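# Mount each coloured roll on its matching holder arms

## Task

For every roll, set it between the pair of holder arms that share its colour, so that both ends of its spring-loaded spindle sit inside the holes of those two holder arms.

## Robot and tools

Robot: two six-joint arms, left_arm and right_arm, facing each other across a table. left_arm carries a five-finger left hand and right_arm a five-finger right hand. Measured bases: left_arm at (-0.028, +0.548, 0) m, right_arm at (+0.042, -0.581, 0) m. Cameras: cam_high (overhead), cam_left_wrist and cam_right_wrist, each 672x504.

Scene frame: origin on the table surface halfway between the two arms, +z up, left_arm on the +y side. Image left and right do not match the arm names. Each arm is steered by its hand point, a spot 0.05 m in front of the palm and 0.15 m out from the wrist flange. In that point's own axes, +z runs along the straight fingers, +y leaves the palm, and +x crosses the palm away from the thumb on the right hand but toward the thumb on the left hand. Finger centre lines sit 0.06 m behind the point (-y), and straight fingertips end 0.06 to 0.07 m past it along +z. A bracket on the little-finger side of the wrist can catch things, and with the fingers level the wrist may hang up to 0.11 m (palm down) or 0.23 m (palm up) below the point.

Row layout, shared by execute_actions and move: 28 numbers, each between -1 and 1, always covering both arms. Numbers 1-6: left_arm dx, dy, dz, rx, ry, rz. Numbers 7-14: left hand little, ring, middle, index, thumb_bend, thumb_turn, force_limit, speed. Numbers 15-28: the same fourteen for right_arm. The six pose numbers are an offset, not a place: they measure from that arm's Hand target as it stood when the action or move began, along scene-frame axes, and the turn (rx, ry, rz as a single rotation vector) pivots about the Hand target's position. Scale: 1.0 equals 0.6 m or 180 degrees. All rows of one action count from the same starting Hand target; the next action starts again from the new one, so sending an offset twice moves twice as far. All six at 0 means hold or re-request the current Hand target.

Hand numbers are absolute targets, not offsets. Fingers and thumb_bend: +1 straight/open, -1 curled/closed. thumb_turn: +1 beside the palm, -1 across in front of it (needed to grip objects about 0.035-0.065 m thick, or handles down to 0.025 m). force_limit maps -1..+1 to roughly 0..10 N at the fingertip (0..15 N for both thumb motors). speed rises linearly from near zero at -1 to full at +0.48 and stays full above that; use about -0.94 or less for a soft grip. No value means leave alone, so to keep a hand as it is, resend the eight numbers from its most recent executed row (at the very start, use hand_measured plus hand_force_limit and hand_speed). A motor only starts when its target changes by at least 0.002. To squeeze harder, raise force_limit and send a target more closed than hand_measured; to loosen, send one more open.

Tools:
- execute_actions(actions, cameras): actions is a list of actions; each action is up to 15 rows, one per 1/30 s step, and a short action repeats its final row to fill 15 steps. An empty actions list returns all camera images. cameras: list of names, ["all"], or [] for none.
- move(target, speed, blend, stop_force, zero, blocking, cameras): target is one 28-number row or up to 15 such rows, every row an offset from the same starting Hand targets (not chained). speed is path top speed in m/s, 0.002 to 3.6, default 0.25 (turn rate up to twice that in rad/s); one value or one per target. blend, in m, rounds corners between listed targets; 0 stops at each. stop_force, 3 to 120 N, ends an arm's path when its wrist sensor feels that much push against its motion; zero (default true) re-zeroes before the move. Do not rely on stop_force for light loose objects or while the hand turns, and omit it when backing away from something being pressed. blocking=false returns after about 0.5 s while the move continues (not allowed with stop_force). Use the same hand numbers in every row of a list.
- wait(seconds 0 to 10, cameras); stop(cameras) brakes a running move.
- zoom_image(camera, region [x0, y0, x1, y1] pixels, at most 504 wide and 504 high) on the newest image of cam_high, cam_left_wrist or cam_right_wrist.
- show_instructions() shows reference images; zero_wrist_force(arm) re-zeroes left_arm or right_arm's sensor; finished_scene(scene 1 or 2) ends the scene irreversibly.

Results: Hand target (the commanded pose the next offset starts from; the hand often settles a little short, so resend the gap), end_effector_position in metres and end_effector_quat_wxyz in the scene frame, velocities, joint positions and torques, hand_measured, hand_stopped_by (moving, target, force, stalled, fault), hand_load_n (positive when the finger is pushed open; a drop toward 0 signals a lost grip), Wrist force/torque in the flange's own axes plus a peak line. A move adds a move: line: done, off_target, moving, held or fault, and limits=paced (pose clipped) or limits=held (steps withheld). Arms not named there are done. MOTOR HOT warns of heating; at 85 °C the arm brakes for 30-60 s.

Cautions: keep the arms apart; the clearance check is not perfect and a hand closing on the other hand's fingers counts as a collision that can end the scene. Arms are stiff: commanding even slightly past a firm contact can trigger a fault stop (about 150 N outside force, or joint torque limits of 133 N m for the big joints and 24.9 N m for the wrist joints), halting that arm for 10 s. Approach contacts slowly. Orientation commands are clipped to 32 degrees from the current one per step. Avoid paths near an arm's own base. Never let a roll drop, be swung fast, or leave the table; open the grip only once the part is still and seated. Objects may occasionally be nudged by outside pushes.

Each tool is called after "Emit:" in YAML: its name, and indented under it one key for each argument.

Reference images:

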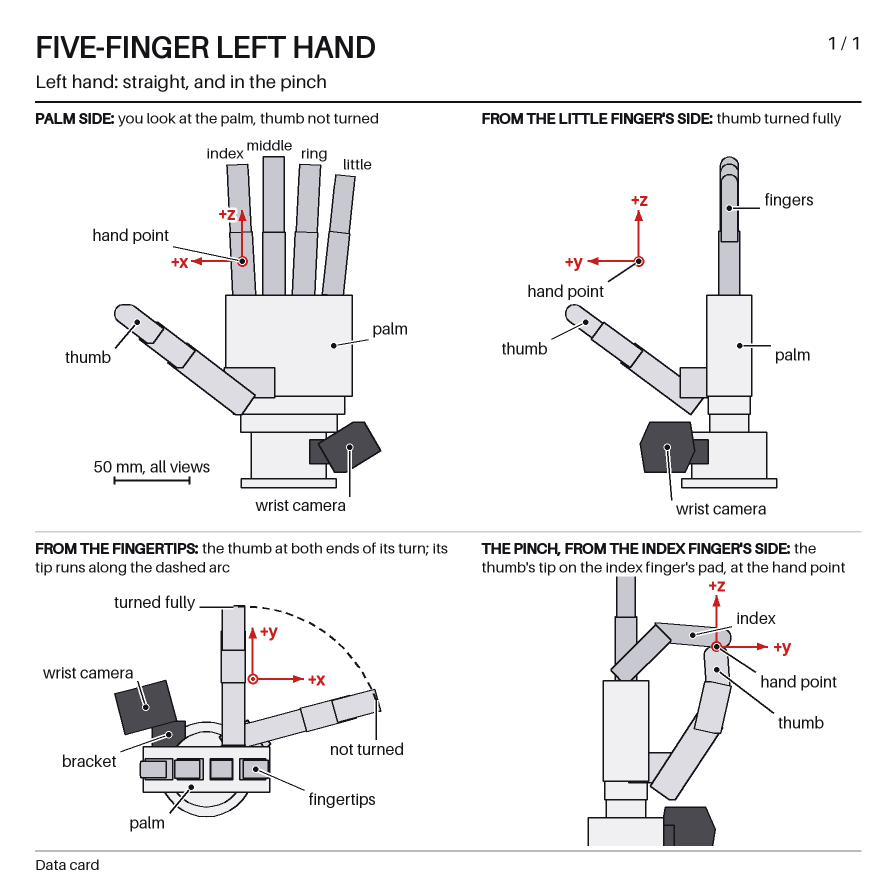

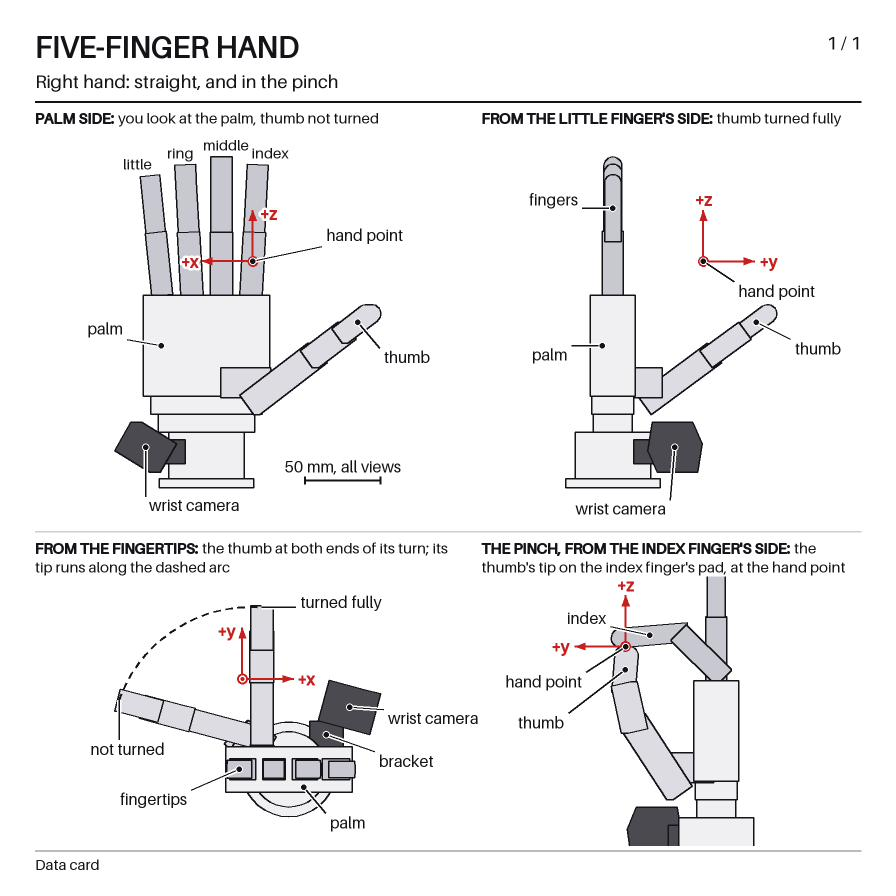

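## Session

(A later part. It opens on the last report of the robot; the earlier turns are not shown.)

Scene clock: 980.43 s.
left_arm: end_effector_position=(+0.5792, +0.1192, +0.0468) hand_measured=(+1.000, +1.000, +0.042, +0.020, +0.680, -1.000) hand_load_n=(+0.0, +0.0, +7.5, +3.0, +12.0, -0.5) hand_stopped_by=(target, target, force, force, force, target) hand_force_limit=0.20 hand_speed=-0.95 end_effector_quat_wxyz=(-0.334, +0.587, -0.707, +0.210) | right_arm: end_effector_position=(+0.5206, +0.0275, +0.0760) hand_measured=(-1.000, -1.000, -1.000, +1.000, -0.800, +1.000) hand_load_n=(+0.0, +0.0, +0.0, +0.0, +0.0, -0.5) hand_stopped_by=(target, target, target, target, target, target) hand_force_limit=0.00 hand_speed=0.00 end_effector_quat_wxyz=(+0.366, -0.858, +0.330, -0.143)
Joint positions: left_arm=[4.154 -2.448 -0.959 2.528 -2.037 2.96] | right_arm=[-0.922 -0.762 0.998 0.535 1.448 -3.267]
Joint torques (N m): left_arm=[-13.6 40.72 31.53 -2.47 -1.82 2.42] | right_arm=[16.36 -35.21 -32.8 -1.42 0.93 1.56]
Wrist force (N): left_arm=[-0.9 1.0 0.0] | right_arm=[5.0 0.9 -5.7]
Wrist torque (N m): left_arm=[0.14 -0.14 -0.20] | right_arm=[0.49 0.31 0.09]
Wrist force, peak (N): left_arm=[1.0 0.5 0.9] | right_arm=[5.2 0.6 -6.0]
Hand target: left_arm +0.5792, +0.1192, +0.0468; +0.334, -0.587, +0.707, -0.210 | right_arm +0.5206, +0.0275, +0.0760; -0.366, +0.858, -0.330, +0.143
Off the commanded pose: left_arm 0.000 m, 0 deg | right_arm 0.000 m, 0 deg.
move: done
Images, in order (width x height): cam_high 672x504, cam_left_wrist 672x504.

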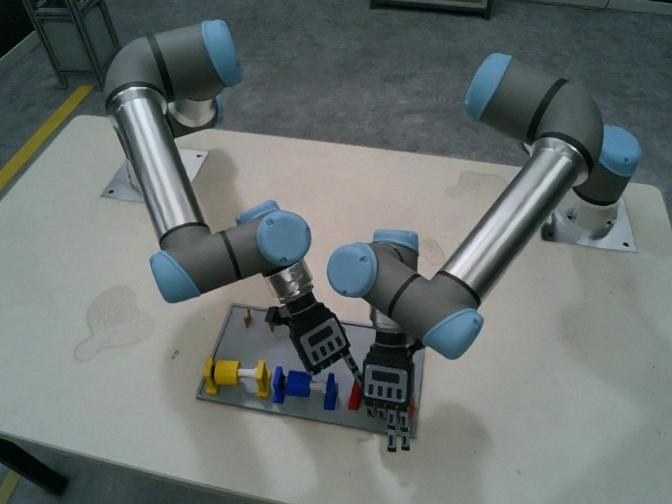

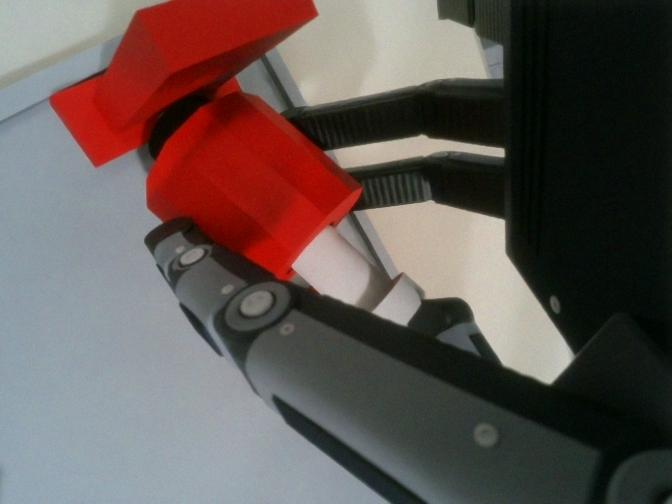

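Emit:
zoom_image:
  camera: "cam_left_wrist"
  region: [240, 180, 520, 380]

Emit:
execute_actions:
  actions: []
  cameras: ["cam_right_wrist"]

Scaled by 1.800 from the camera's 672x504 image, which has a finer 960x720 frame.

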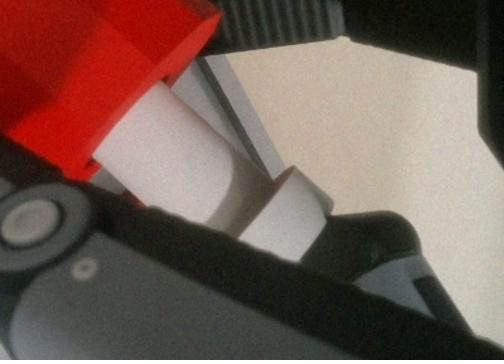

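Scene clock: 980.93 s.
left_arm: end_effector_position=(+0.5792, +0.1192, +0.0468) hand_measured=(+1.000, +1.000, +0.042, +0.020, +0.680, -1.000) hand_load_n=(+0.0, +0.0, +7.5, +3.0, +12.0, -0.5) hand_stopped_by=(target, target, force, force, force, target) hand_force_limit=0.20 hand_speed=-0.95 end_effector_quat_wxyz=(-0.334, +0.587, -0.707, +0.210) | right_arm: end_effector_position=(+0.5206, +0.0275, +0.0760) hand_measured=(-1.000, -1.000, -1.000, +1.000, -0.800, +1.000) hand_load_n=(+0.0, +0.0, +0.0, -0.5, +0.0, +0.0) hand_stopped_by=(target, target, target, target, target, target) hand_force_limit=0.00 hand_speed=0.00 end_effector_quat_wxyz=(+0.366, -0.858, +0.330, -0.143)
Joint positions: left_arm=[4.154 -2.448 -0.959 2.528 -2.037 2.96] | right_arm=[-0.922 -0.762 0.998 0.535 1.448 -3.267]
Joint velocities: within noise
Joint torques (N m): left_arm=[-13.91 40.94 32.5 -2.52 -1.76 2.43] | right_arm=[15.26 -36.03 -34.65 -1.29 1.15 1.6]
Wrist force (N): left_arm=[-0.9 0.9 -0.2] | right_arm=[5.1 0.7 -5.8]
Wrist torque (N m): left_arm=[0.12 -0.14 -0.19] | right_arm=[0.46 0.29 0.09]
Wrist force, peak (N): left_arm=[-0.9 0.9 0.0] | right_arm=[5.1 0.7 -6.3]
Hand target: left_arm +0.5792, +0.1192, +0.0468; +0.334, -0.587, +0.707, -0.210 | right_arm +0.5206, +0.0275, +0.0760; -0.366, +0.858, -0.330, +0.143
Off the commanded pose: left_arm 0.000 m, 0 deg | right_arm 0.000 m, 0 deg.
Images, in order (width x height): cam_right_wrist 672x504.

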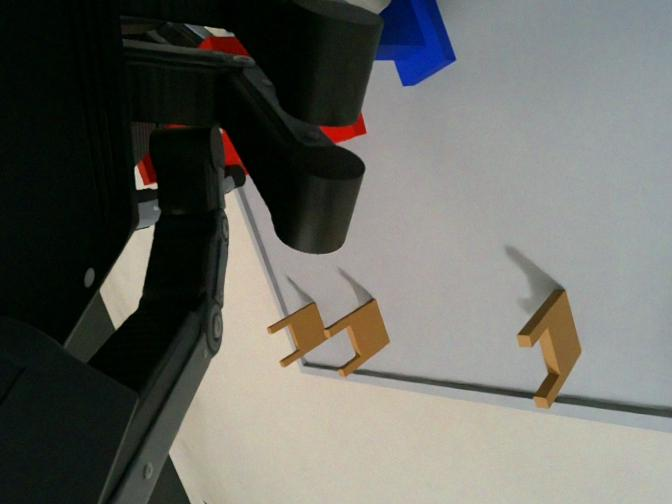

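Emit:
move:
  target: [-0.0001, -0.0008, -0.0049, 0.0166, -0.0015, 0, 1, 1, -0.35, -0.35, -0.15, -1, 0.2, -0.95, 0, 0.0017, -0.005, 0, 0, 0, -1, -1, -1, 1, -0.8, 1, 0, 0]
  speed: 0.01
  stop_force: 10
  cameras: ["cam_high", "cam_left_wrist"]

Emit:
zoom_image:
  camera: "cam_left_wrist"
  region: [240, 180, 520, 380]

Scene clock: 984.60 s.
left_arm: end_effector_position=(+0.5792, +0.1187, +0.0439) hand_measured=(+1.000, +1.000, +0.042, +0.020, +0.680, -1.000) hand_load_n=(+0.0, +0.0, +6.5, +2.5, +12.0, -0.5) hand_stopped_by=(target, target, force, force, force, target) hand_force_limit=0.20 hand_speed=-0.95 end_effector_quat_wxyz=(-0.351, +0.577, -0.711, +0.193) | right_arm: end_effector_position=(+0.5206, +0.0285, +0.0730) hand_measured=(-1.000, -1.000, -1.000, +1.000, -0.800, +1.000) hand_load_n=(+0.0, +0.0, +0.0, +0.0, +0.0, +0.0) hand_stopped_by=(target, target, target, target, target, target) hand_force_limit=0.00 hand_speed=0.00 end_effector_quat_wxyz=(+0.366, -0.858, +0.330, -0.143)
Joint positions: left_arm=[4.137 -2.476 -0.921 2.504 -2.084 2.979] | right_arm=[-0.92 -0.758 0.998 0.53 1.449 -3.266]
Joint torques (N m): left_arm=[-12.11 34.08 27.6 -2.89 -1.75 2.45] | right_arm=[15.1 -35.56 -5.02 -1.32 1.31 1.58]
Wrist force (N): left_arm=[-0.7 -6.3 -6.8] | right_arm=[4.4 -0.3 -6.7]
Wrist torque (N m): left_arm=[-0.15 -0.33 -0.04] | right_arm=[0.54 0.28 0.07]
Wrist force, peak (N): left_arm=[-1.0 -6.3 -7.0] | right_arm=[5.4 0.7 -6.5]
Hand target: left_arm +0.5792, +0.1187, +0.0439; +0.351, -0.577, +0.711, -0.193 | right_arm +0.5206, +0.0285, +0.0730; -0.366, +0.858, -0.330, +0.143
Off the commanded pose: left_arm 0.000 m, 0 deg | right_arm 0.000 m, 0 deg.
move: done
Images, in order (width x height): cam_high 672x504, cam_left_wrist 672x504.

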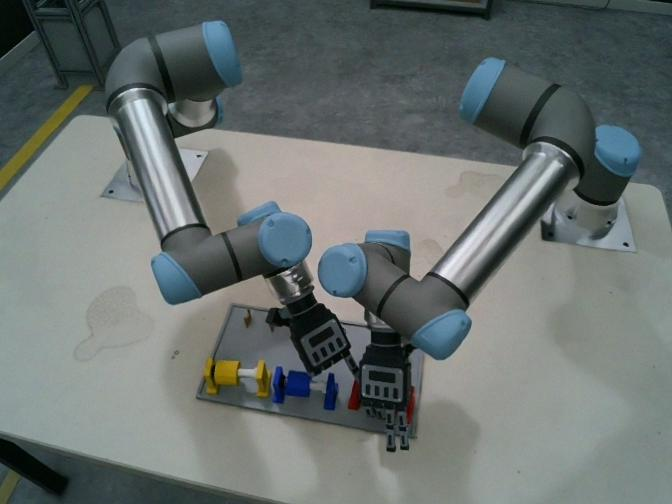

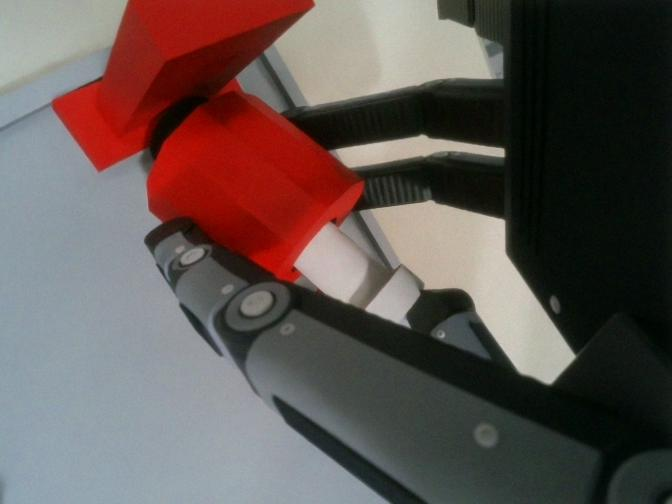

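Scaled by 1.800 from the camera's 672x504 image, which has a finer 960x720 frame.

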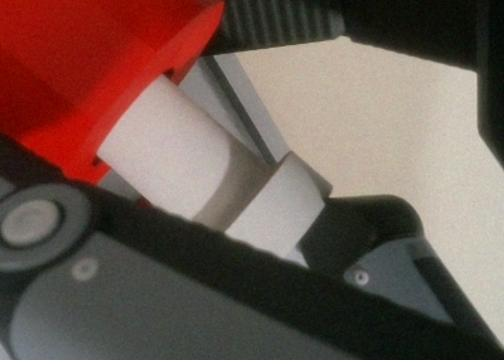

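Emit:
move:
  target: [0, 0, 0.0033, 0, 0, 0, 1, 1, -0.35, -0.35, -0.15, -1, 0.2, -0.95, 0, 0, 0, 0, 0, 0, -1, -1, -1, 1, -0.8, 1, 0, 0]
  speed: 0.01
  cameras: ["cam_high", "cam_left_wrist"]

Scene clock: 987.00 s.
left_arm: end_effector_position=(+0.5792, +0.1187, +0.0458) hand_measured=(+1.000, +1.000, +0.042, +0.020, +0.680, -1.000) hand_load_n=(-0.5, +0.0, +7.5, +3.5, +11.5, +1.0) hand_stopped_by=(target, target, force, force, force, target) hand_force_limit=0.20 hand_speed=-0.95 end_effector_quat_wxyz=(-0.351, +0.577, -0.711, +0.193) | right_arm: end_effector_position=(+0.5206, +0.0285, +0.0730) hand_measured=(-1.000, -1.000, -1.000, +1.000, -0.800, +1.000) hand_load_n=(+0.0, +0.0, +0.0, +0.0, +0.0, +0.0) hand_stopped_by=(target, target, target, target, target, target) hand_force_limit=0.00 hand_speed=0.00 end_effector_quat_wxyz=(+0.366, -0.858, +0.330, -0.143)
Joint positions: left_arm=[4.137 -2.475 -0.919 2.5 -2.084 2.979] | right_arm=[-0.92 -0.758 0.998 0.53 1.449 -3.266]
Joint torques (N m): left_arm=[-12.34 64.19 31.66 -3.22 -1.5 2.55] | right_arm=[15.56 -34.04 -4.56 -1.18 1.22 1.53]
Wrist force (N): left_arm=[1.2 0.7 0.7] | right_arm=[4.6 -0.1 -6.5]
Wrist torque (N m): left_arm=[0.11 -0.22 -0.19] | right_arm=[0.55 0.25 0.08]
Wrist force, peak (N): left_arm=[-0.7 -6.4 -6.8] | right_arm=[4.6 -0.2 -6.9]
Hand target: left_arm +0.5792, +0.1187, +0.0459; +0.351, -0.577, +0.711, -0.193 | right_arm +0.5206, +0.0285, +0.0730; -0.366, +0.858, -0.330, +0.143
Off the commanded pose: left_arm 0.000 m, 0 deg | right_arm 0.000 m, 0 deg.
move: done
Images, in order (width x height): cam_high 672x504, cam_left_wrist 672x504.

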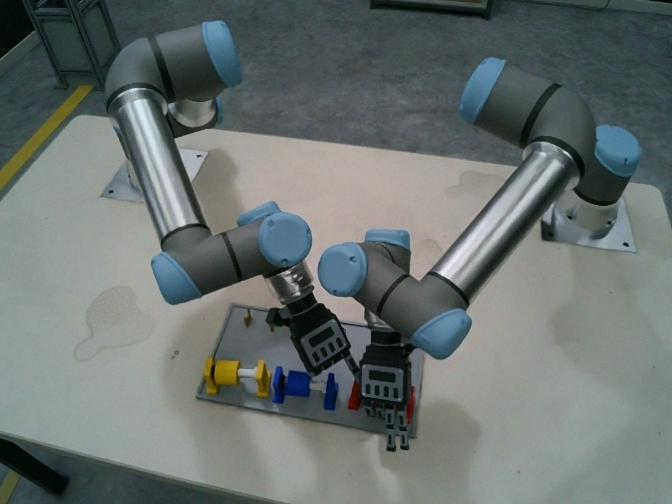

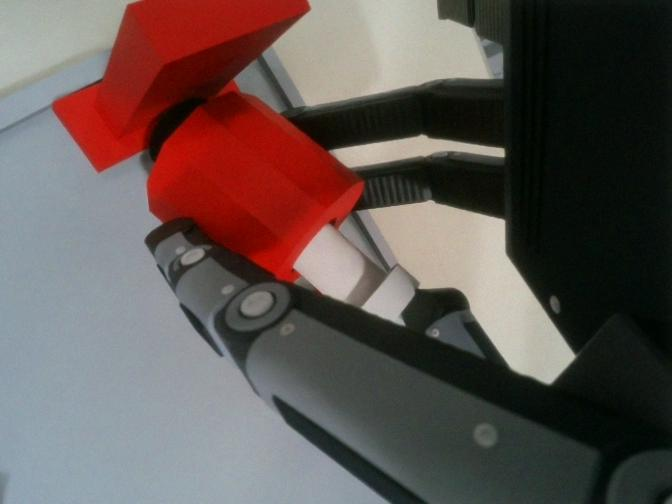

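Emit:
move:
  target: [0, 0, 0, 0, 0, 0, 1, 1, -0.35, -0.35, -0.15, -1, 0.2, -0.95, 0, -0.005, 0, 0, 0, 0, -1, -1, -1, 1, -0.8, 1, 0, 0]
  speed: 0.02

Emit:
move:
  target: [0, 0, 0, 0, 0, 0, 1, 1, -0.35, -0.35, -0.15, -1, 0.2, -0.95, 0, -0.005, 0, 0, 0, 0, -1, -1, -1, 1, -0.8, 1, 0, 0]
  speed: 0.02
  cameras: ["cam_high", "cam_left_wrist"]

Scene clock: 988.00 s.
left_arm: end_effector_position=(+0.5792, +0.1187, +0.0459) hand_measured=(+1.000, +1.000, +0.042, +0.020, +0.680, -1.000) hand_load_n=(+0.0, +0.0, +7.5, +4.0, +11.5, +1.0) hand_stopped_by=(target, target, force, force, force, target) hand_force_limit=0.20 hand_speed=-0.95 end_effector_quat_wxyz=(-0.351, +0.577, -0.711, +0.193) | right_arm: end_effector_position=(+0.5206, +0.0255, +0.0730) hand_measured=(-1.000, -1.000, -1.000, +1.000, -0.800, +1.000) hand_load_n=(+0.0, +0.0, +0.0, +0.0, +0.0, +0.0) hand_stopped_by=(target, target, target, target, target, target) hand_force_limit=0.00 hand_speed=0.00 end_effector_quat_wxyz=(+0.366, -0.859, +0.330, -0.143)
Joint positions: left_arm=[4.137 -2.475 -0.919 2.5 -2.084 2.979] | right_arm=[-0.924 -0.764 1.009 0.526 1.446 -3.269]
Joint torques (N m): left_arm=[-10.97 64.73 31.42 -2.85 -1.64 2.15] | right_arm=[-6.41 -51.79 -4.3 -1.01 -3.29 -1.69]
Wrist force (N): left_arm=[1.0 0.4 0.9] | right_arm=[4.2 0.2 -5.6]
Wrist torque (N m): left_arm=[0.05 -0.19 -0.19] | right_arm=[0.51 0.21 0.21]
Wrist force, peak (N): left_arm=[1.2 0.6 1.1] | right_arm=[4.6 -0.3 -6.9]
Hand target: left_arm +0.5792, +0.1187, +0.0459; +0.351, -0.577, +0.711, -0.193 | right_arm +0.5206, +0.0255, +0.0730; -0.366, +0.858, -0.330, +0.143
Off the commanded pose: left_arm 0.000 m, 0 deg | right_arm 0.000 m, 0 deg.
move: done

Scene clock: 988.77 s.
left_arm: end_effector_position=(+0.5792, +0.1187, +0.0459) hand_measured=(+1.000, +1.000, +0.042, +0.020, +0.680, -1.000) hand_load_n=(+0.0, +0.0, +7.5, +3.5, +11.5, +1.0) hand_stopped_by=(target, target, force, force, force, target) hand_force_limit=0.20 hand_speed=-0.95 end_effector_quat_wxyz=(-0.351, +0.577, -0.711, +0.193) | right_arm: end_effector_position=(+0.5206, +0.0226, +0.0730) hand_measured=(-1.000, -1.000, -1.000, +1.000, -0.800, +1.000) hand_load_n=(+0.0, +0.0, +0.0, +0.0, +0.0, +0.0) hand_stopped_by=(target, target, target, target, target, target) hand_force_limit=0.00 hand_speed=0.00 end_effector_quat_wxyz=(+0.366, -0.858, +0.330, -0.143)
Joint positions: left_arm=[4.137 -2.475 -0.919 2.5 -2.084 2.979] | right_arm=[-0.928 -0.77 1.02 0.521 1.443 -3.272]
Joint torques (N m): left_arm=[-11.9 64.38 31.56 -2.97 -1.58 2.11] | right_arm=[-5.32 -49.65 -4.85 -1.02 -3.21 -1.69]
Wrist force (N): left_arm=[1.0 0.6 1.1] | right_arm=[2.9 -1.1 -4.9]
Wrist torque (N m): left_arm=[0.08 -0.19 -0.19] | right_arm=[0.50 0.17 0.13]
Wrist force, peak (N): left_arm=[1.3 0.5 1.0] | right_arm=[4.3 0.1 -5.8]
Hand target: left_arm +0.5792, +0.1187, +0.0459; +0.351, -0.577, +0.711, -0.193 | right_arm +0.5206, +0.0225, +0.0730; -0.366, +0.858, -0.330, +0.143
Off the commanded pose: left_arm 0.000 m, 0 deg | right_arm 0.000 m, 0 deg.
move: done
Images, in order (width x height): cam_high 672x504, cam_left_wrist 672x504.

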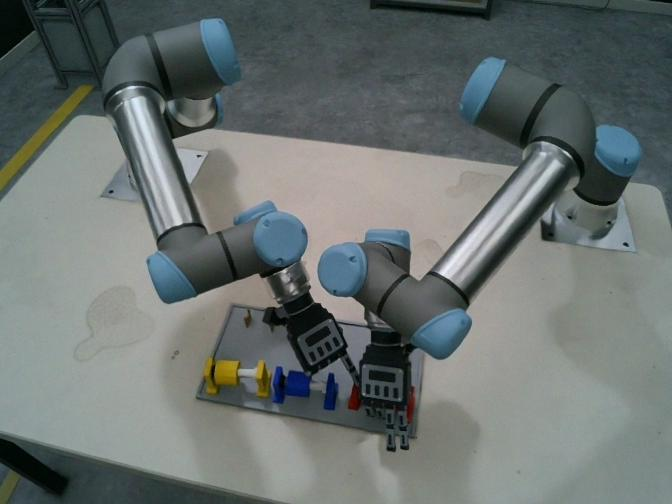

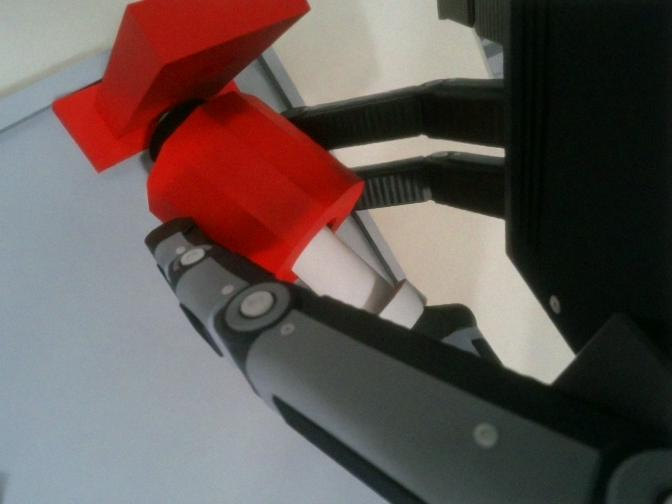

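Emit:
move:
  target: [0, 0, 0, 0, 0, 0, 1, 1, -0.35, -0.35, -0.15, -1, 0.2, -0.95, 0, 0.01, 0, 0, 0, 0, -1, -1, -1, 1, -0.8, 1, 0, 0]
  speed: 0.02
  stop_force: 12

Emit:
move:
  target: [0, 0, 0, 0, 0, 0, 1, 1, -0.35, -0.35, -0.15, -1, 0.2, -0.95, 0, 0.0034, 0, 0, 0, 0, -1, -1, -1, 1, -0.8, 1, 0, 0]
  speed: 0.01
  stop_force: 10
  cameras: ["cam_left_wrist"]

Scene clock: 990.57 s.
left_arm: end_effector_position=(+0.5792, +0.1187, +0.0459) hand_measured=(+1.000, +1.000, +0.042, +0.020, +0.680, -1.000) hand_load_n=(+0.0, +0.0, +7.5, +4.0, +11.5, +1.0) hand_stopped_by=(target, target, force, force, force, target) hand_force_limit=0.20 hand_speed=-0.95 end_effector_quat_wxyz=(-0.351, +0.577, -0.711, +0.193) | right_arm: end_effector_position=(+0.5206, +0.0285, +0.0730) hand_measured=(-1.000, -1.000, -1.000, +1.000, -0.800, +1.000) hand_load_n=(+0.0, +0.0, +0.0, +0.0, +0.0, +0.5) hand_stopped_by=(target, target, target, target, target, target) hand_force_limit=0.00 hand_speed=0.00 end_effector_quat_wxyz=(+0.366, -0.858, +0.330, -0.143)
Joint positions: left_arm=[4.137 -2.475 -0.919 2.5 -2.084 2.979] | right_arm=[-0.92 -0.758 0.998 0.53 1.449 -3.266]
Joint torques (N m): left_arm=[-11.78 64.31 31.25 -2.96 -1.55 1.34] | right_arm=[14.54 -35.68 -34.34 1.47 1.02 1.66]
Wrist force (N): left_arm=[1.1 0.7 0.8] | right_arm=[4.8 0.4 -6.4]
Wrist torque (N m): left_arm=[0.11 -0.21 -0.20] | right_arm=[0.51 0.26 0.09]
Wrist force, peak (N): left_arm=[1.3 0.7 1.1] | right_arm=[4.9 0.4 -6.8]
Hand target: left_arm +0.5792, +0.1187, +0.0459; +0.351, -0.577, +0.711, -0.193 | right_arm +0.5206, +0.0285, +0.0730; -0.366, +0.858, -0.330, +0.143
Off the commanded pose: left_arm 0.000 m, 0 deg | right_arm 0.000 m, 0 deg.
move: done

Scene clock: 991.83 s.
left_arm: end_effector_position=(+0.5792, +0.1187, +0.0459) hand_measured=(+1.000, +1.000, +0.042, +0.020, +0.680, -1.000) hand_load_n=(+0.0, +0.0, +7.5, +3.5, +11.5, +1.0) hand_stopped_by=(target, target, force, force, force, target) hand_force_limit=0.20 hand_speed=-0.95 end_effector_quat_wxyz=(-0.351, +0.577, -0.711, +0.193) | right_arm: end_effector_position=(+0.5206, +0.0305, +0.0730) hand_measured=(-1.000, -1.000, -1.000, +1.000, -0.800, +1.000) hand_load_n=(+0.0, +0.0, +0.0, +0.0, +0.0, +0.0) hand_stopped_by=(target, target, target, target, target, target) hand_force_limit=0.00 hand_speed=0.00 end_effector_quat_wxyz=(+0.366, -0.858, +0.330, -0.143)
Joint positions: left_arm=[4.137 -2.475 -0.919 2.5 -2.084 2.979] | right_arm=[-0.918 -0.753 0.99 0.534 1.451 -3.265]
Joint torques (N m): left_arm=[-11.42 64.74 32.47 -2.93 -1.61 0.79] | right_arm=[14.01 -36.32 -33.55 1.64 0.87 1.54]
Wrist force (N): left_arm=[1.0 0.6 0.9] | right_arm=[5.0 0.2 -7.2]
Wrist torque (N m): left_arm=[0.09 -0.19 -0.20] | right_arm=[0.55 0.29 0.10]
Wrist force, peak (N): left_arm=[1.3 0.6 1.2] | right_arm=[5.4 0.2 -7.1]
Hand target: left_arm +0.5792, +0.1187, +0.0459; +0.351, -0.577, +0.711, -0.193 | right_arm +0.5206, +0.0305, +0.0730; -0.366, +0.858, -0.330, +0.143
Off the commanded pose: left_arm 0.000 m, 0 deg | right_arm 0.000 m, 0 deg.
move: done
Images, in order (width x height): cam_left_wrist 672x504.

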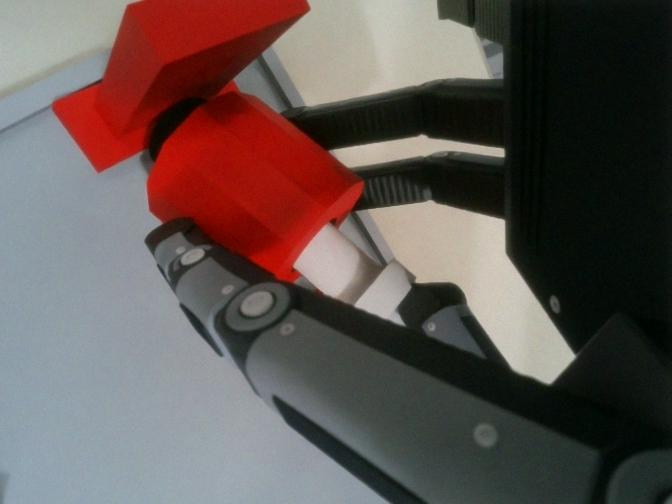

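Emit:
move:
  target: [0, 0, 0, 0, 0, 0, 1, 1, -0.35, -0.35, -0.15, -1, 0.2, -0.95, 0, 0.0034, 0, 0, 0, 0, -1, -1, -1, 1, -0.8, 1, 0, 0]
  speed: 0.01
  stop_force: 8

Emit:
move:
  target: [0, 0, 0, 0, 0, 0, 1, 1, -0.35, -0.35, -0.15, -1, 0.2, -0.95, 0, 0.0034, 0, 0, 0, 0, -1, -1, -1, 1, -0.8, 1, 0, 0]
  speed: 0.01
  stop_force: 8
  cameras: ["cam_left_wrist", "cam_high"]

Emit:
zoom_image:
  camera: "cam_left_wrist"
  region: [240, 180, 520, 380]

Scene clock: 993.53 s.
left_arm: end_effector_position=(+0.5792, +0.1187, +0.0459) hand_measured=(+1.000, +1.000, +0.042, +0.020, +0.680, -1.000) hand_load_n=(+0.0, +0.0, +7.5, +3.5, +11.5, +1.0) hand_stopped_by=(target, target, force, force, force, target) hand_force_limit=0.20 hand_speed=-0.95 end_effector_quat_wxyz=(-0.351, +0.577, -0.711, +0.193) | right_arm: end_effector_position=(+0.5206, +0.0326, +0.0730) hand_measured=(-1.000, -1.000, -1.000, +1.000, -0.800, +1.000) hand_load_n=(+0.5, +0.0, +0.0, +0.0, +0.0, +0.0) hand_stopped_by=(target, target, target, target, target, target) hand_force_limit=0.00 hand_speed=0.00 end_effector_quat_wxyz=(+0.366, -0.858, +0.330, -0.143)
Joint positions: left_arm=[4.137 -2.475 -0.919 2.5 -2.084 2.979] | right_arm=[-0.915 -0.749 0.982 0.537 1.453 -3.263]
Joint torques (N m): left_arm=[-12.15 63.76 31.25 -2.75 -1.59 0.17] | right_arm=[19.49 -30.79 -32.08 1.43 0.01 1.47]
Wrist force (N): left_arm=[0.6 0.4 0.7] | right_arm=[9.1 0.0 -12.4]
Wrist torque (N m): left_arm=[0.08 -0.18 -0.20] | right_arm=[0.90 0.46 0.34]
Wrist force, peak (N): left_arm=[1.2 0.6 1.2] | right_arm=[8.8 -0.2 -12.8]
Hand target: left_arm +0.5792, +0.1187, +0.0459; +0.351, -0.577, +0.711, -0.193 | right_arm +0.5206, +0.0326, +0.0730; -0.366, +0.858, -0.330, +0.143
Off the commanded pose: left_arm 0.000 m, 0 deg | right_arm 0.000 m, 0 deg.
move: done

Scene clock: 995.00 s.
left_arm: end_effector_position=(+0.5792, +0.1187, +0.0459) hand_measured=(+1.000, +1.000, +0.042, +0.020, +0.680, -1.000) hand_load_n=(+0.0, +0.0, +7.5, +3.5, +11.5, +0.5) hand_stopped_by=(target, target, force, force, force, target) hand_force_limit=0.20 hand_speed=-0.95 end_effector_quat_wxyz=(-0.351, +0.577, -0.711, +0.193) | right_arm: end_effector_position=(+0.5206, +0.0336, +0.0731) hand_measured=(-1.000, -1.000, -1.000, +1.000, -0.800, +1.000) hand_load_n=(+0.0, +0.0, +0.0, +0.0, +0.0, +0.0) hand_stopped_by=(target, target, target, target, target, target) hand_force_limit=0.00 hand_speed=0.00 end_effector_quat_wxyz=(+0.366, -0.858, +0.330, -0.143)
Joint positions: left_arm=[4.137 -2.475 -0.919 2.5 -2.084 2.979] | right_arm=[-0.914 -0.747 0.978 0.539 1.454 -3.262]
Joint torques (N m): left_arm=[-11.5 62.62 30.55 -2.58 -1.59 -0.22] | right_arm=[3 -44.27 -2.59 -2.12 -5.83 -0.79]
Wrist force (N): left_arm=[0.3 0.7 0.8] | right_arm=[15.1 -0.5 -20.7]
Wrist torque (N m): left_arm=[0.10 -0.21 -0.19] | right_arm=[1.42 0.77 0.70]
Wrist force, peak (N): left_arm=[0.9 0.6 0.8] | right_arm=[16.0 -0.7 -21.8]
Hand target: left_arm +0.5792, +0.1187, +0.0459; +0.351, -0.577, +0.711, -0.193 | right_arm +0.5206, +0.0336, +0.0731; -0.366, +0.858, -0.330, +0.143 (not the last commanded pose)
Off the commanded pose: left_arm 0.000 m, 0 deg | right_arm 0.001 m, 0 deg.
move: contact (right_arm)
Images, in order (width x height): cam_high 672x504, cam_left_wrist 672x504.

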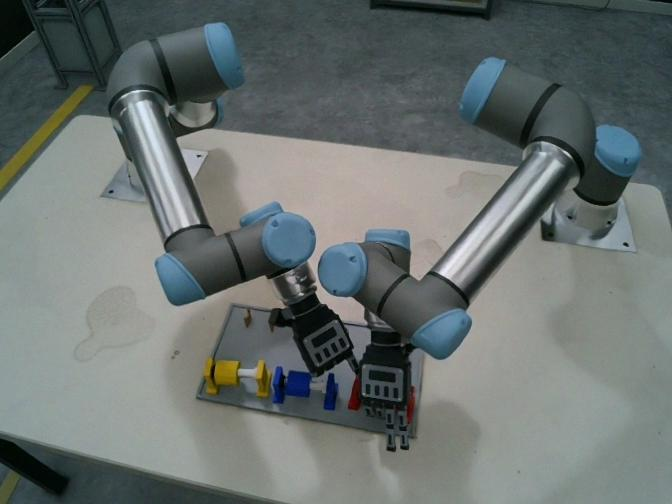

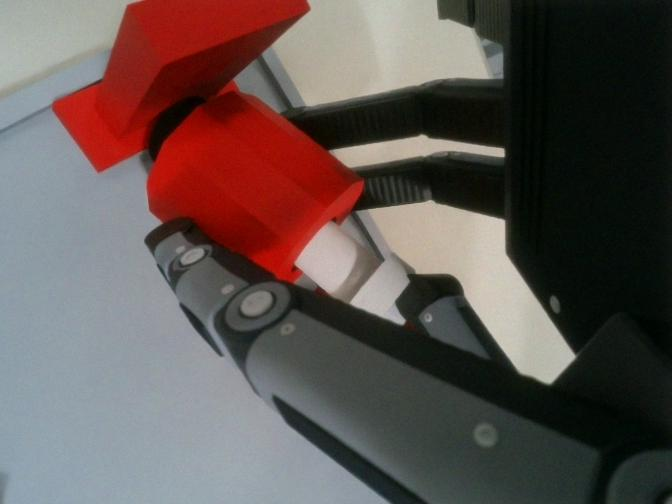

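Scaled by 1.800 from the camera's 672x504 image, which has a finer 960x720 frame.

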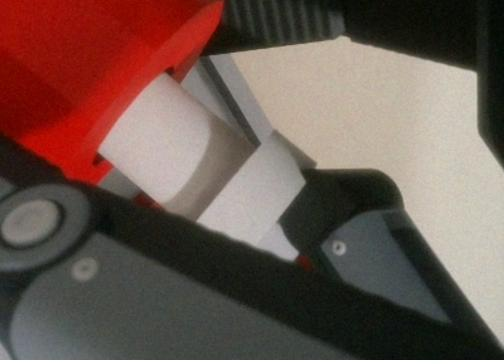

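Emit:
zoom_image:
  camera: "cam_left_wrist"
  region: [350, 240, 470, 350]

Emit:
zoom_image:
  camera: "cam_high"
  region: [340, 360, 390, 410]

Scaled by 4.200 from the camera's 672x504 image, which has a finer 960x720 frame.

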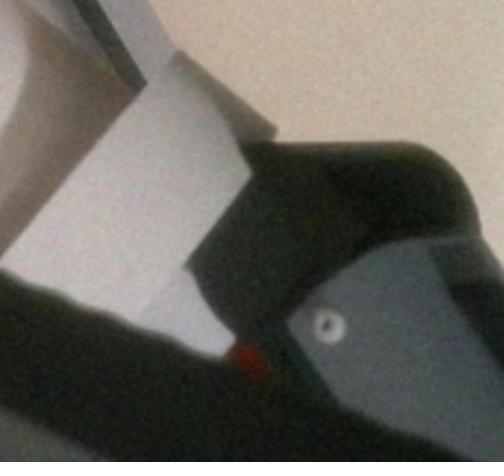

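Scaled by 10.080 from the camera's 672x504 image, which has a finer 960x720 frame.

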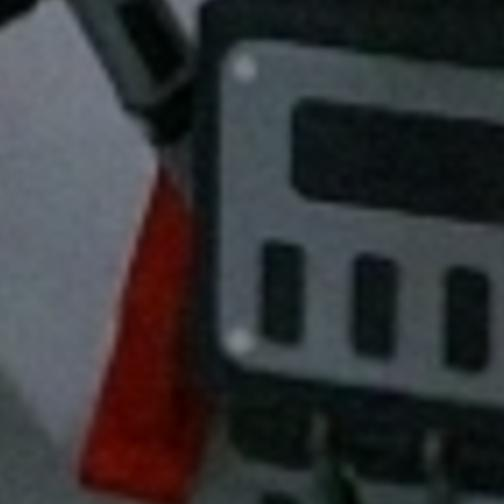

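Emit:
zoom_image:
  camera: "cam_left_wrist"
  region: [90, 60, 290, 200]

Scaled by 2.520 from the camera's 672x504 image, which has a finer 960x720 frame.

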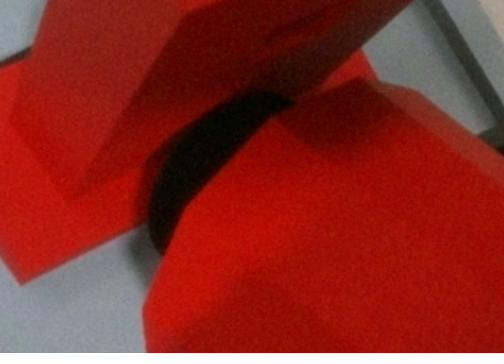

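Emit:
zoom_image:
  camera: "cam_left_wrist"
  region: [150, 0, 320, 120]

Scaled by 2.965 from the camera's 672x504 image, which has a finer 960x720 frame.

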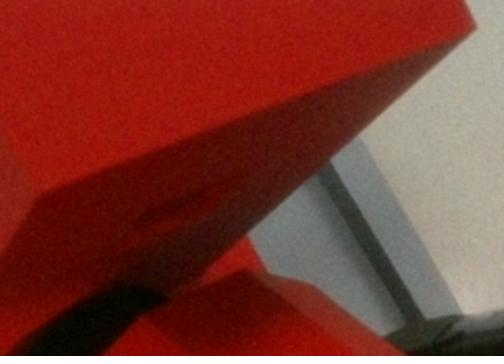

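Emit:
move:
  target: [0, 0, 0, 0, 0, 0, 1, 1, -0.35, -0.35, -0.15, -1, 0.2, -0.95, 0, -0.005, 0, 0, 0, 0, -1, -1, -1, 1, -0.8, 1, 0, 0]
  speed: 0.01
  cameras: ["cam_left_wrist"]

Emit:
zoom_image:
  camera: "cam_left_wrist"
  region: [40, 0, 340, 220]

Scene clock: 1000.87 s.
left_arm: end_effector_position=(+0.5792, +0.1187, +0.0459) hand_measured=(+1.000, +1.000, +0.042, +0.020, +0.680, -1.000) hand_load_n=(+0.0, +0.0, +7.5, +4.0, +11.5, +1.0) hand_stopped_by=(target, target, force, force, force, target) hand_force_limit=0.20 hand_speed=-0.95 end_effector_quat_wxyz=(-0.351, +0.577, -0.711, +0.193) | right_arm: end_effector_position=(+0.5206, +0.0307, +0.0731) hand_measured=(-1.000, -1.000, -1.000, +1.000, -0.800, +1.000) hand_load_n=(+0.0, +0.0, +0.0, +0.0, +0.0, +0.0) hand_stopped_by=(target, target, target, target, target, target) hand_force_limit=0.00 hand_speed=0.00 end_effector_quat_wxyz=(+0.366, -0.858, +0.330, -0.143)
Joint positions: left_arm=[4.137 -2.475 -0.919 2.5 -2.084 2.979] | right_arm=[-0.918 -0.753 0.989 0.534 1.451 -3.264]
Joint torques (N m): left_arm=[-12 59.76 28.32 -2.02 -1.64 -1.61] | right_arm=[-4.3 -50.9 -3.36 -1.19 -3.61 -1.67]
Wrist force (N): left_arm=[0.9 0.6 1.1] | right_arm=[4.9 0.3 -7.3]
Wrist torque (N m): left_arm=[0.07 -0.16 -0.20] | right_arm=[0.62 0.30 0.25]
Wrist force, peak (N): left_arm=[1.1 0.7 1.2] | right_arm=[15.2 -0.5 -20.9]
Hand target: left_arm +0.5792, +0.1187, +0.0459; +0.351, -0.577, +0.711, -0.193 | right_arm +0.5206, +0.0306, +0.0731; -0.366, +0.858, -0.330, +0.143
Off the commanded pose: left_arm 0.000 m, 0 deg | right_arm 0.000 m, 0 deg.
move: done
Images, in order (width x height): cam_left_wrist 672x504.

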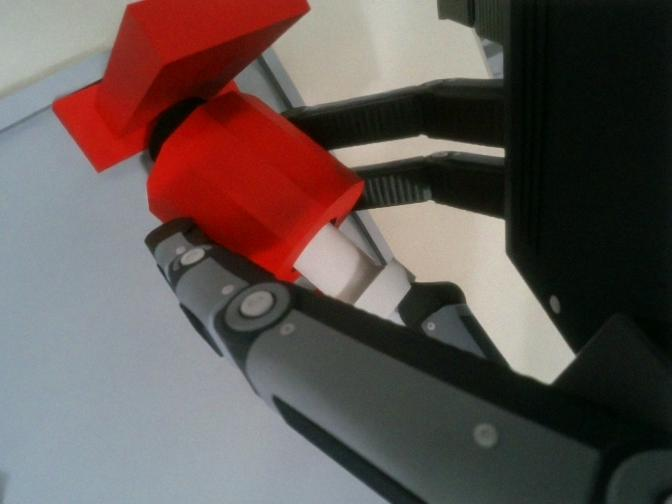

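Scaled by 1.680 from the camera's 672x504 image, which has a finer 960x720 frame.

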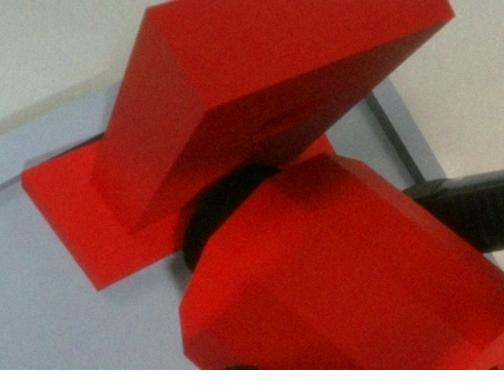

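Emit:
move:
  target: [0, 0, 0, 0, 0, 0, 1, 1, 0.12, 0.12, 0.74, -1, 0.2, -0.9, 0, 0, 0, 0, 0, 0, -1, -1, -1, 1, -0.8, 1, 0, 0]
  speed: 0.02
  cameras: ["cam_left_wrist"]

Scene clock: 1003.47 s.
left_arm: end_effector_position=(+0.5792, +0.1187, +0.0459) hand_measured=(+1.000, +1.000, +0.120, +0.120, +0.740, -1.000) hand_load_n=(+0.0, +0.0, +0.0, +0.0, +0.0, +0.5) hand_stopped_by=(target, target, target, target, target, target) hand_force_limit=0.20 hand_speed=-0.90 end_effector_quat_wxyz=(-0.351, +0.577, -0.711, +0.193) | right_arm: end_effector_position=(+0.5206, +0.0306, +0.0731) hand_measured=(-1.000, -1.000, -1.000, +1.000, -0.800, +1.000) hand_load_n=(+0.0, +0.0, +0.0, +0.0, +0.0, +0.0) hand_stopped_by=(target, target, target, target, target, target) hand_force_limit=0.00 hand_speed=0.00 end_effector_quat_wxyz=(+0.366, -0.858, +0.330, -0.143)
Joint positions: left_arm=[4.137 -2.475 -0.919 2.5 -2.084 2.979] | right_arm=[-0.918 -0.753 0.99 0.534 1.451 -3.264]
Joint torques (N m): left_arm=[-12.54 58.73 27.51 -1.88 -1.78 -1.48] | right_arm=[-3.45 -51.66 -4.2 -0.76 -3.59 -1.73]
Wrist force (N): left_arm=[0.9 0.3 0.5] | right_arm=[5.2 -0.1 -6.9]
Wrist torque (N m): left_arm=[0.09 -0.21 -0.19] | right_arm=[0.53 0.25 0.26]
Wrist force, peak (N): left_arm=[1.3 0.6 1.0] | right_arm=[5.2 0.3 -7.4]
Hand target: left_arm +0.5792, +0.1187, +0.0459; +0.351, -0.577, +0.711, -0.193 | right_arm +0.5206, +0.0306, +0.0731; -0.366, +0.858, -0.330, +0.143
Off the commanded pose: left_arm 0.000 m, 0 deg | right_arm 0.000 m, 0 deg.
move: done
Images, in order (width x height): cam_left_wrist 672x504.

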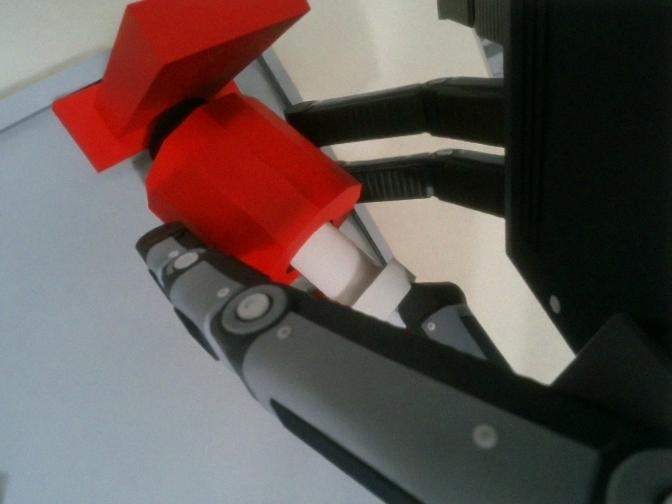

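Emit:
move:
  target: [0, 0, 0, 0, 0, 0, 1, 1, 0.7, 0.7, 1.0, -1, 0.2, -0.7, 0, 0, 0, 0, 0, 0, -1, -1, -1, 1, -0.8, 1, 0, 0]
  speed: 0.02
  cameras: ["cam_left_wrist"]

Scene clock: 1004.57 s.
left_arm: end_effector_position=(+0.5792, +0.1187, +0.0459) hand_measured=(+1.000, +1.000, +0.700, +0.700, +1.000, -1.000) hand_load_n=(+0.0, +0.0, +0.0, +0.0, +0.0, +0.0) hand_stopped_by=(target, target, target, target, target, target) hand_force_limit=0.20 hand_speed=-0.70 end_effector_quat_wxyz=(-0.351, +0.577, -0.711, +0.193) | right_arm: end_effector_position=(+0.5206, +0.0306, +0.0731) hand_measured=(-1.000, -1.000, -1.000, +1.000, -0.800, +1.000) hand_load_n=(+0.0, +0.0, +0.0, +0.0, +0.0, +0.0) hand_stopped_by=(target, target, target, target, target, target) hand_force_limit=0.00 hand_speed=0.00 end_effector_quat_wxyz=(+0.366, -0.858, +0.330, -0.143)
Joint positions: left_arm=[4.137 -2.475 -0.919 2.5 -2.084 2.979] | right_arm=[-0.918 -0.753 0.99 0.534 1.451 -3.264]
Joint torques (N m): left_arm=[-11.29 58.02 26.74 -1.53 -1.74 -1.52] | right_arm=[-0.27 -51.3 -4.56 -0.35 -3.47 -1.65]
Wrist force (N): left_arm=[1.0 0.4 0.6] | right_arm=[5.0 0.1 -7.2]
Wrist torque (N m): left_arm=[0.09 -0.21 -0.18] | right_arm=[0.57 0.29 0.25]
Wrist force, peak (N): left_arm=[1.0 0.5 0.8] | right_arm=[5.2 0.3 -7.3]
Hand target: left_arm +0.5792, +0.1187, +0.0459; +0.351, -0.577, +0.711, -0.193 | right_arm +0.5206, +0.0306, +0.0731; -0.366, +0.858, -0.330, +0.143
Off the commanded pose: left_arm 0.000 m, 0 deg | right_arm 0.000 m, 0 deg.
move: done
Images, in order (width x height): cam_left_wrist 672x504.

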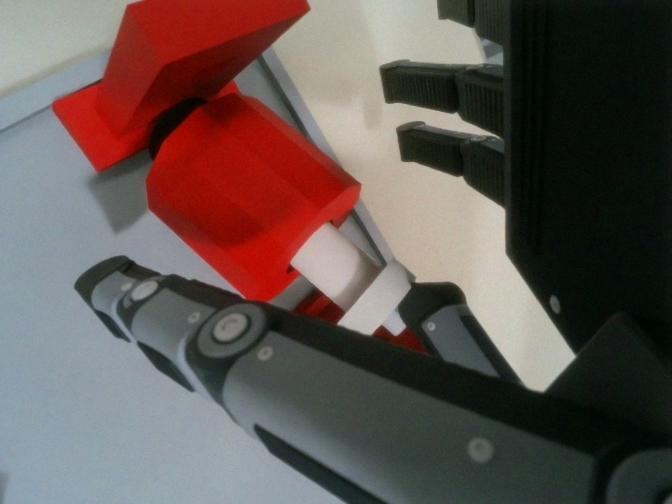

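Emit:
move:
  target: [-0.075, 0.015, 0.075, 0, 0, 0, 1, 1, 0.9, 0.9, 1.0, -1, 0.2, -0.7, 0, 0, 0, 0, 0, 0, -1, -1, -1, 1, -0.8, 1, 0, 0]
  speed: 0.05
  cameras: ["all"]

Emit:
zoom_image:
  camera: "cam_high"
  region: [340, 360, 440, 430]

Scene clock: 1006.60 s.
left_arm: end_effector_position=(+0.5343, +0.1277, +0.0908) hand_measured=(+1.000, +1.000, +0.900, +0.900, +1.000, -1.000) hand_load_n=(+0.0, +0.0, +0.0, +0.0, +0.0, +0.0) hand_stopped_by=(target, target, target, target, target, target) hand_force_limit=0.20 hand_speed=-0.70 end_effector_quat_wxyz=(-0.351, +0.577, -0.711, +0.193) | right_arm: end_effector_position=(+0.5206, +0.0306, +0.0731) hand_measured=(-1.000, -1.000, -1.000, +1.000, -0.800, +1.000) hand_load_n=(+0.0, +0.0, +0.0, +0.0, +0.0, +0.0) hand_stopped_by=(target, target, target, target, target, target) hand_force_limit=0.00 hand_speed=0.00 end_effector_quat_wxyz=(+0.366, -0.858, +0.330, -0.143)
Joint positions: left_arm=[4.11 -2.339 -1.052 2.485 -2.101 2.954] | right_arm=[-0.918 -0.753 0.99 0.534 1.451 -3.264]
Joint torques (N m): left_arm=[-13.44 59.78 7.06 -2.89 -2.03 -2.51] | right_arm=[4.78 -52.5 -5.7 0.42 -3.37 -1.66]
Wrist force (N): left_arm=[1.0 0.3 1.0] | right_arm=[4.9 -0.1 -6.9]
Wrist torque (N m): left_arm=[0.05 -0.20 -0.02] | right_arm=[0.53 0.30 0.23]
Wrist force, peak (N): left_arm=[1.3 0.3 1.0] | right_arm=[5.1 0.3 -7.5]
Hand target: left_arm +0.5342, +0.1277, +0.0909; +0.351, -0.577, +0.711, -0.193 | right_arm +0.5206, +0.0306, +0.0731; -0.366, +0.858, -0.330, +0.143
Off the commanded pose: left_arm 0.000 m, 0 deg | right_arm 0.000 m, 0 deg.
move: done

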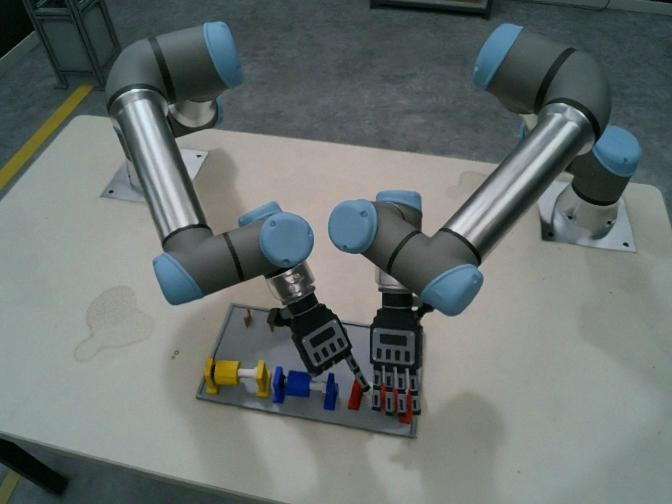

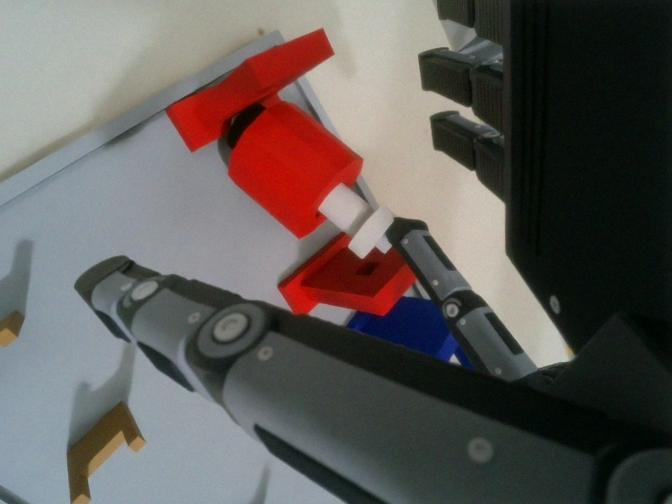

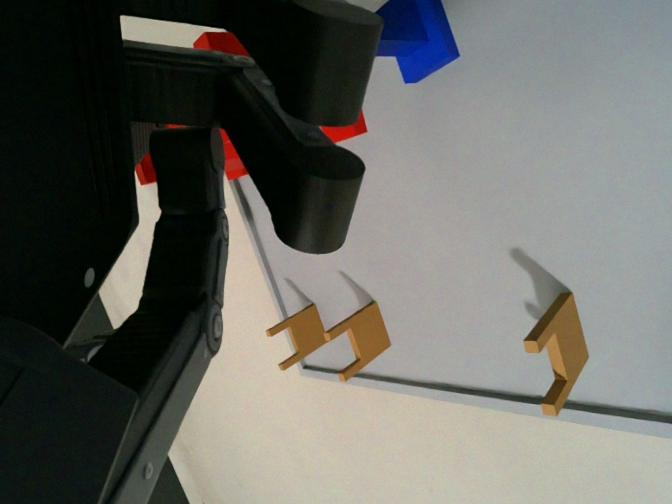

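Scaled by 5.040 from the camera's 672x504 image, which has a finer 960x720 frame.

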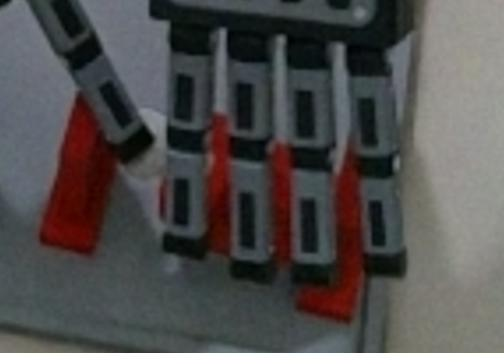

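Emit:
zoom_image:
  camera: "cam_left_wrist"
  region: [160, 20, 460, 330]

Emit:
zoom_image:
  camera: "cam_left_wrist"
  region: [270, 170, 430, 320]

Scaled by 1.626 from the camera's 672x504 image, which has a finer 960x720 frame.

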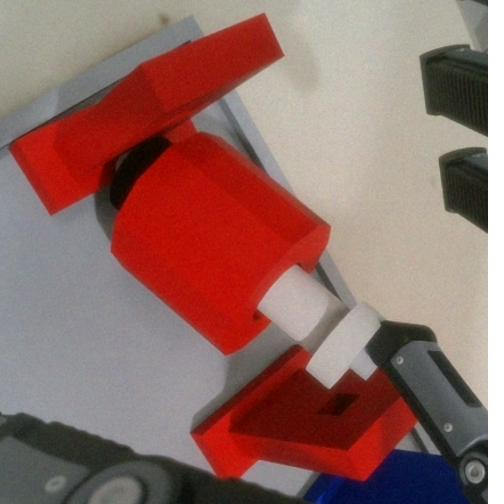

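Scaled by 3.150 from the camera's 672x504 image, which has a finer 960x720 frame.

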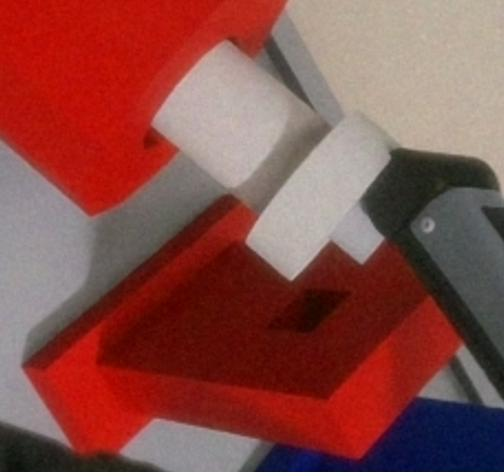

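Emit:
zoom_image:
  camera: "cam_left_wrist"
  region: [150, 20, 350, 180]

Scaled by 2.520 from the camera's 672x504 image, which has a finer 960x720 frame.

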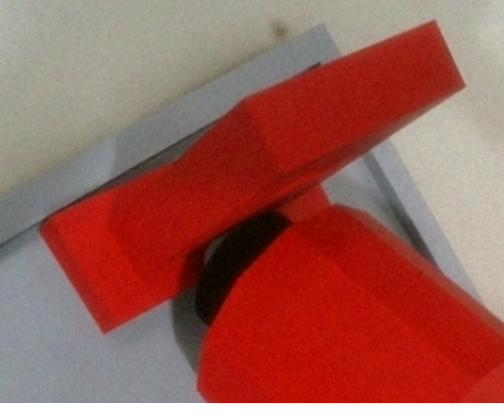

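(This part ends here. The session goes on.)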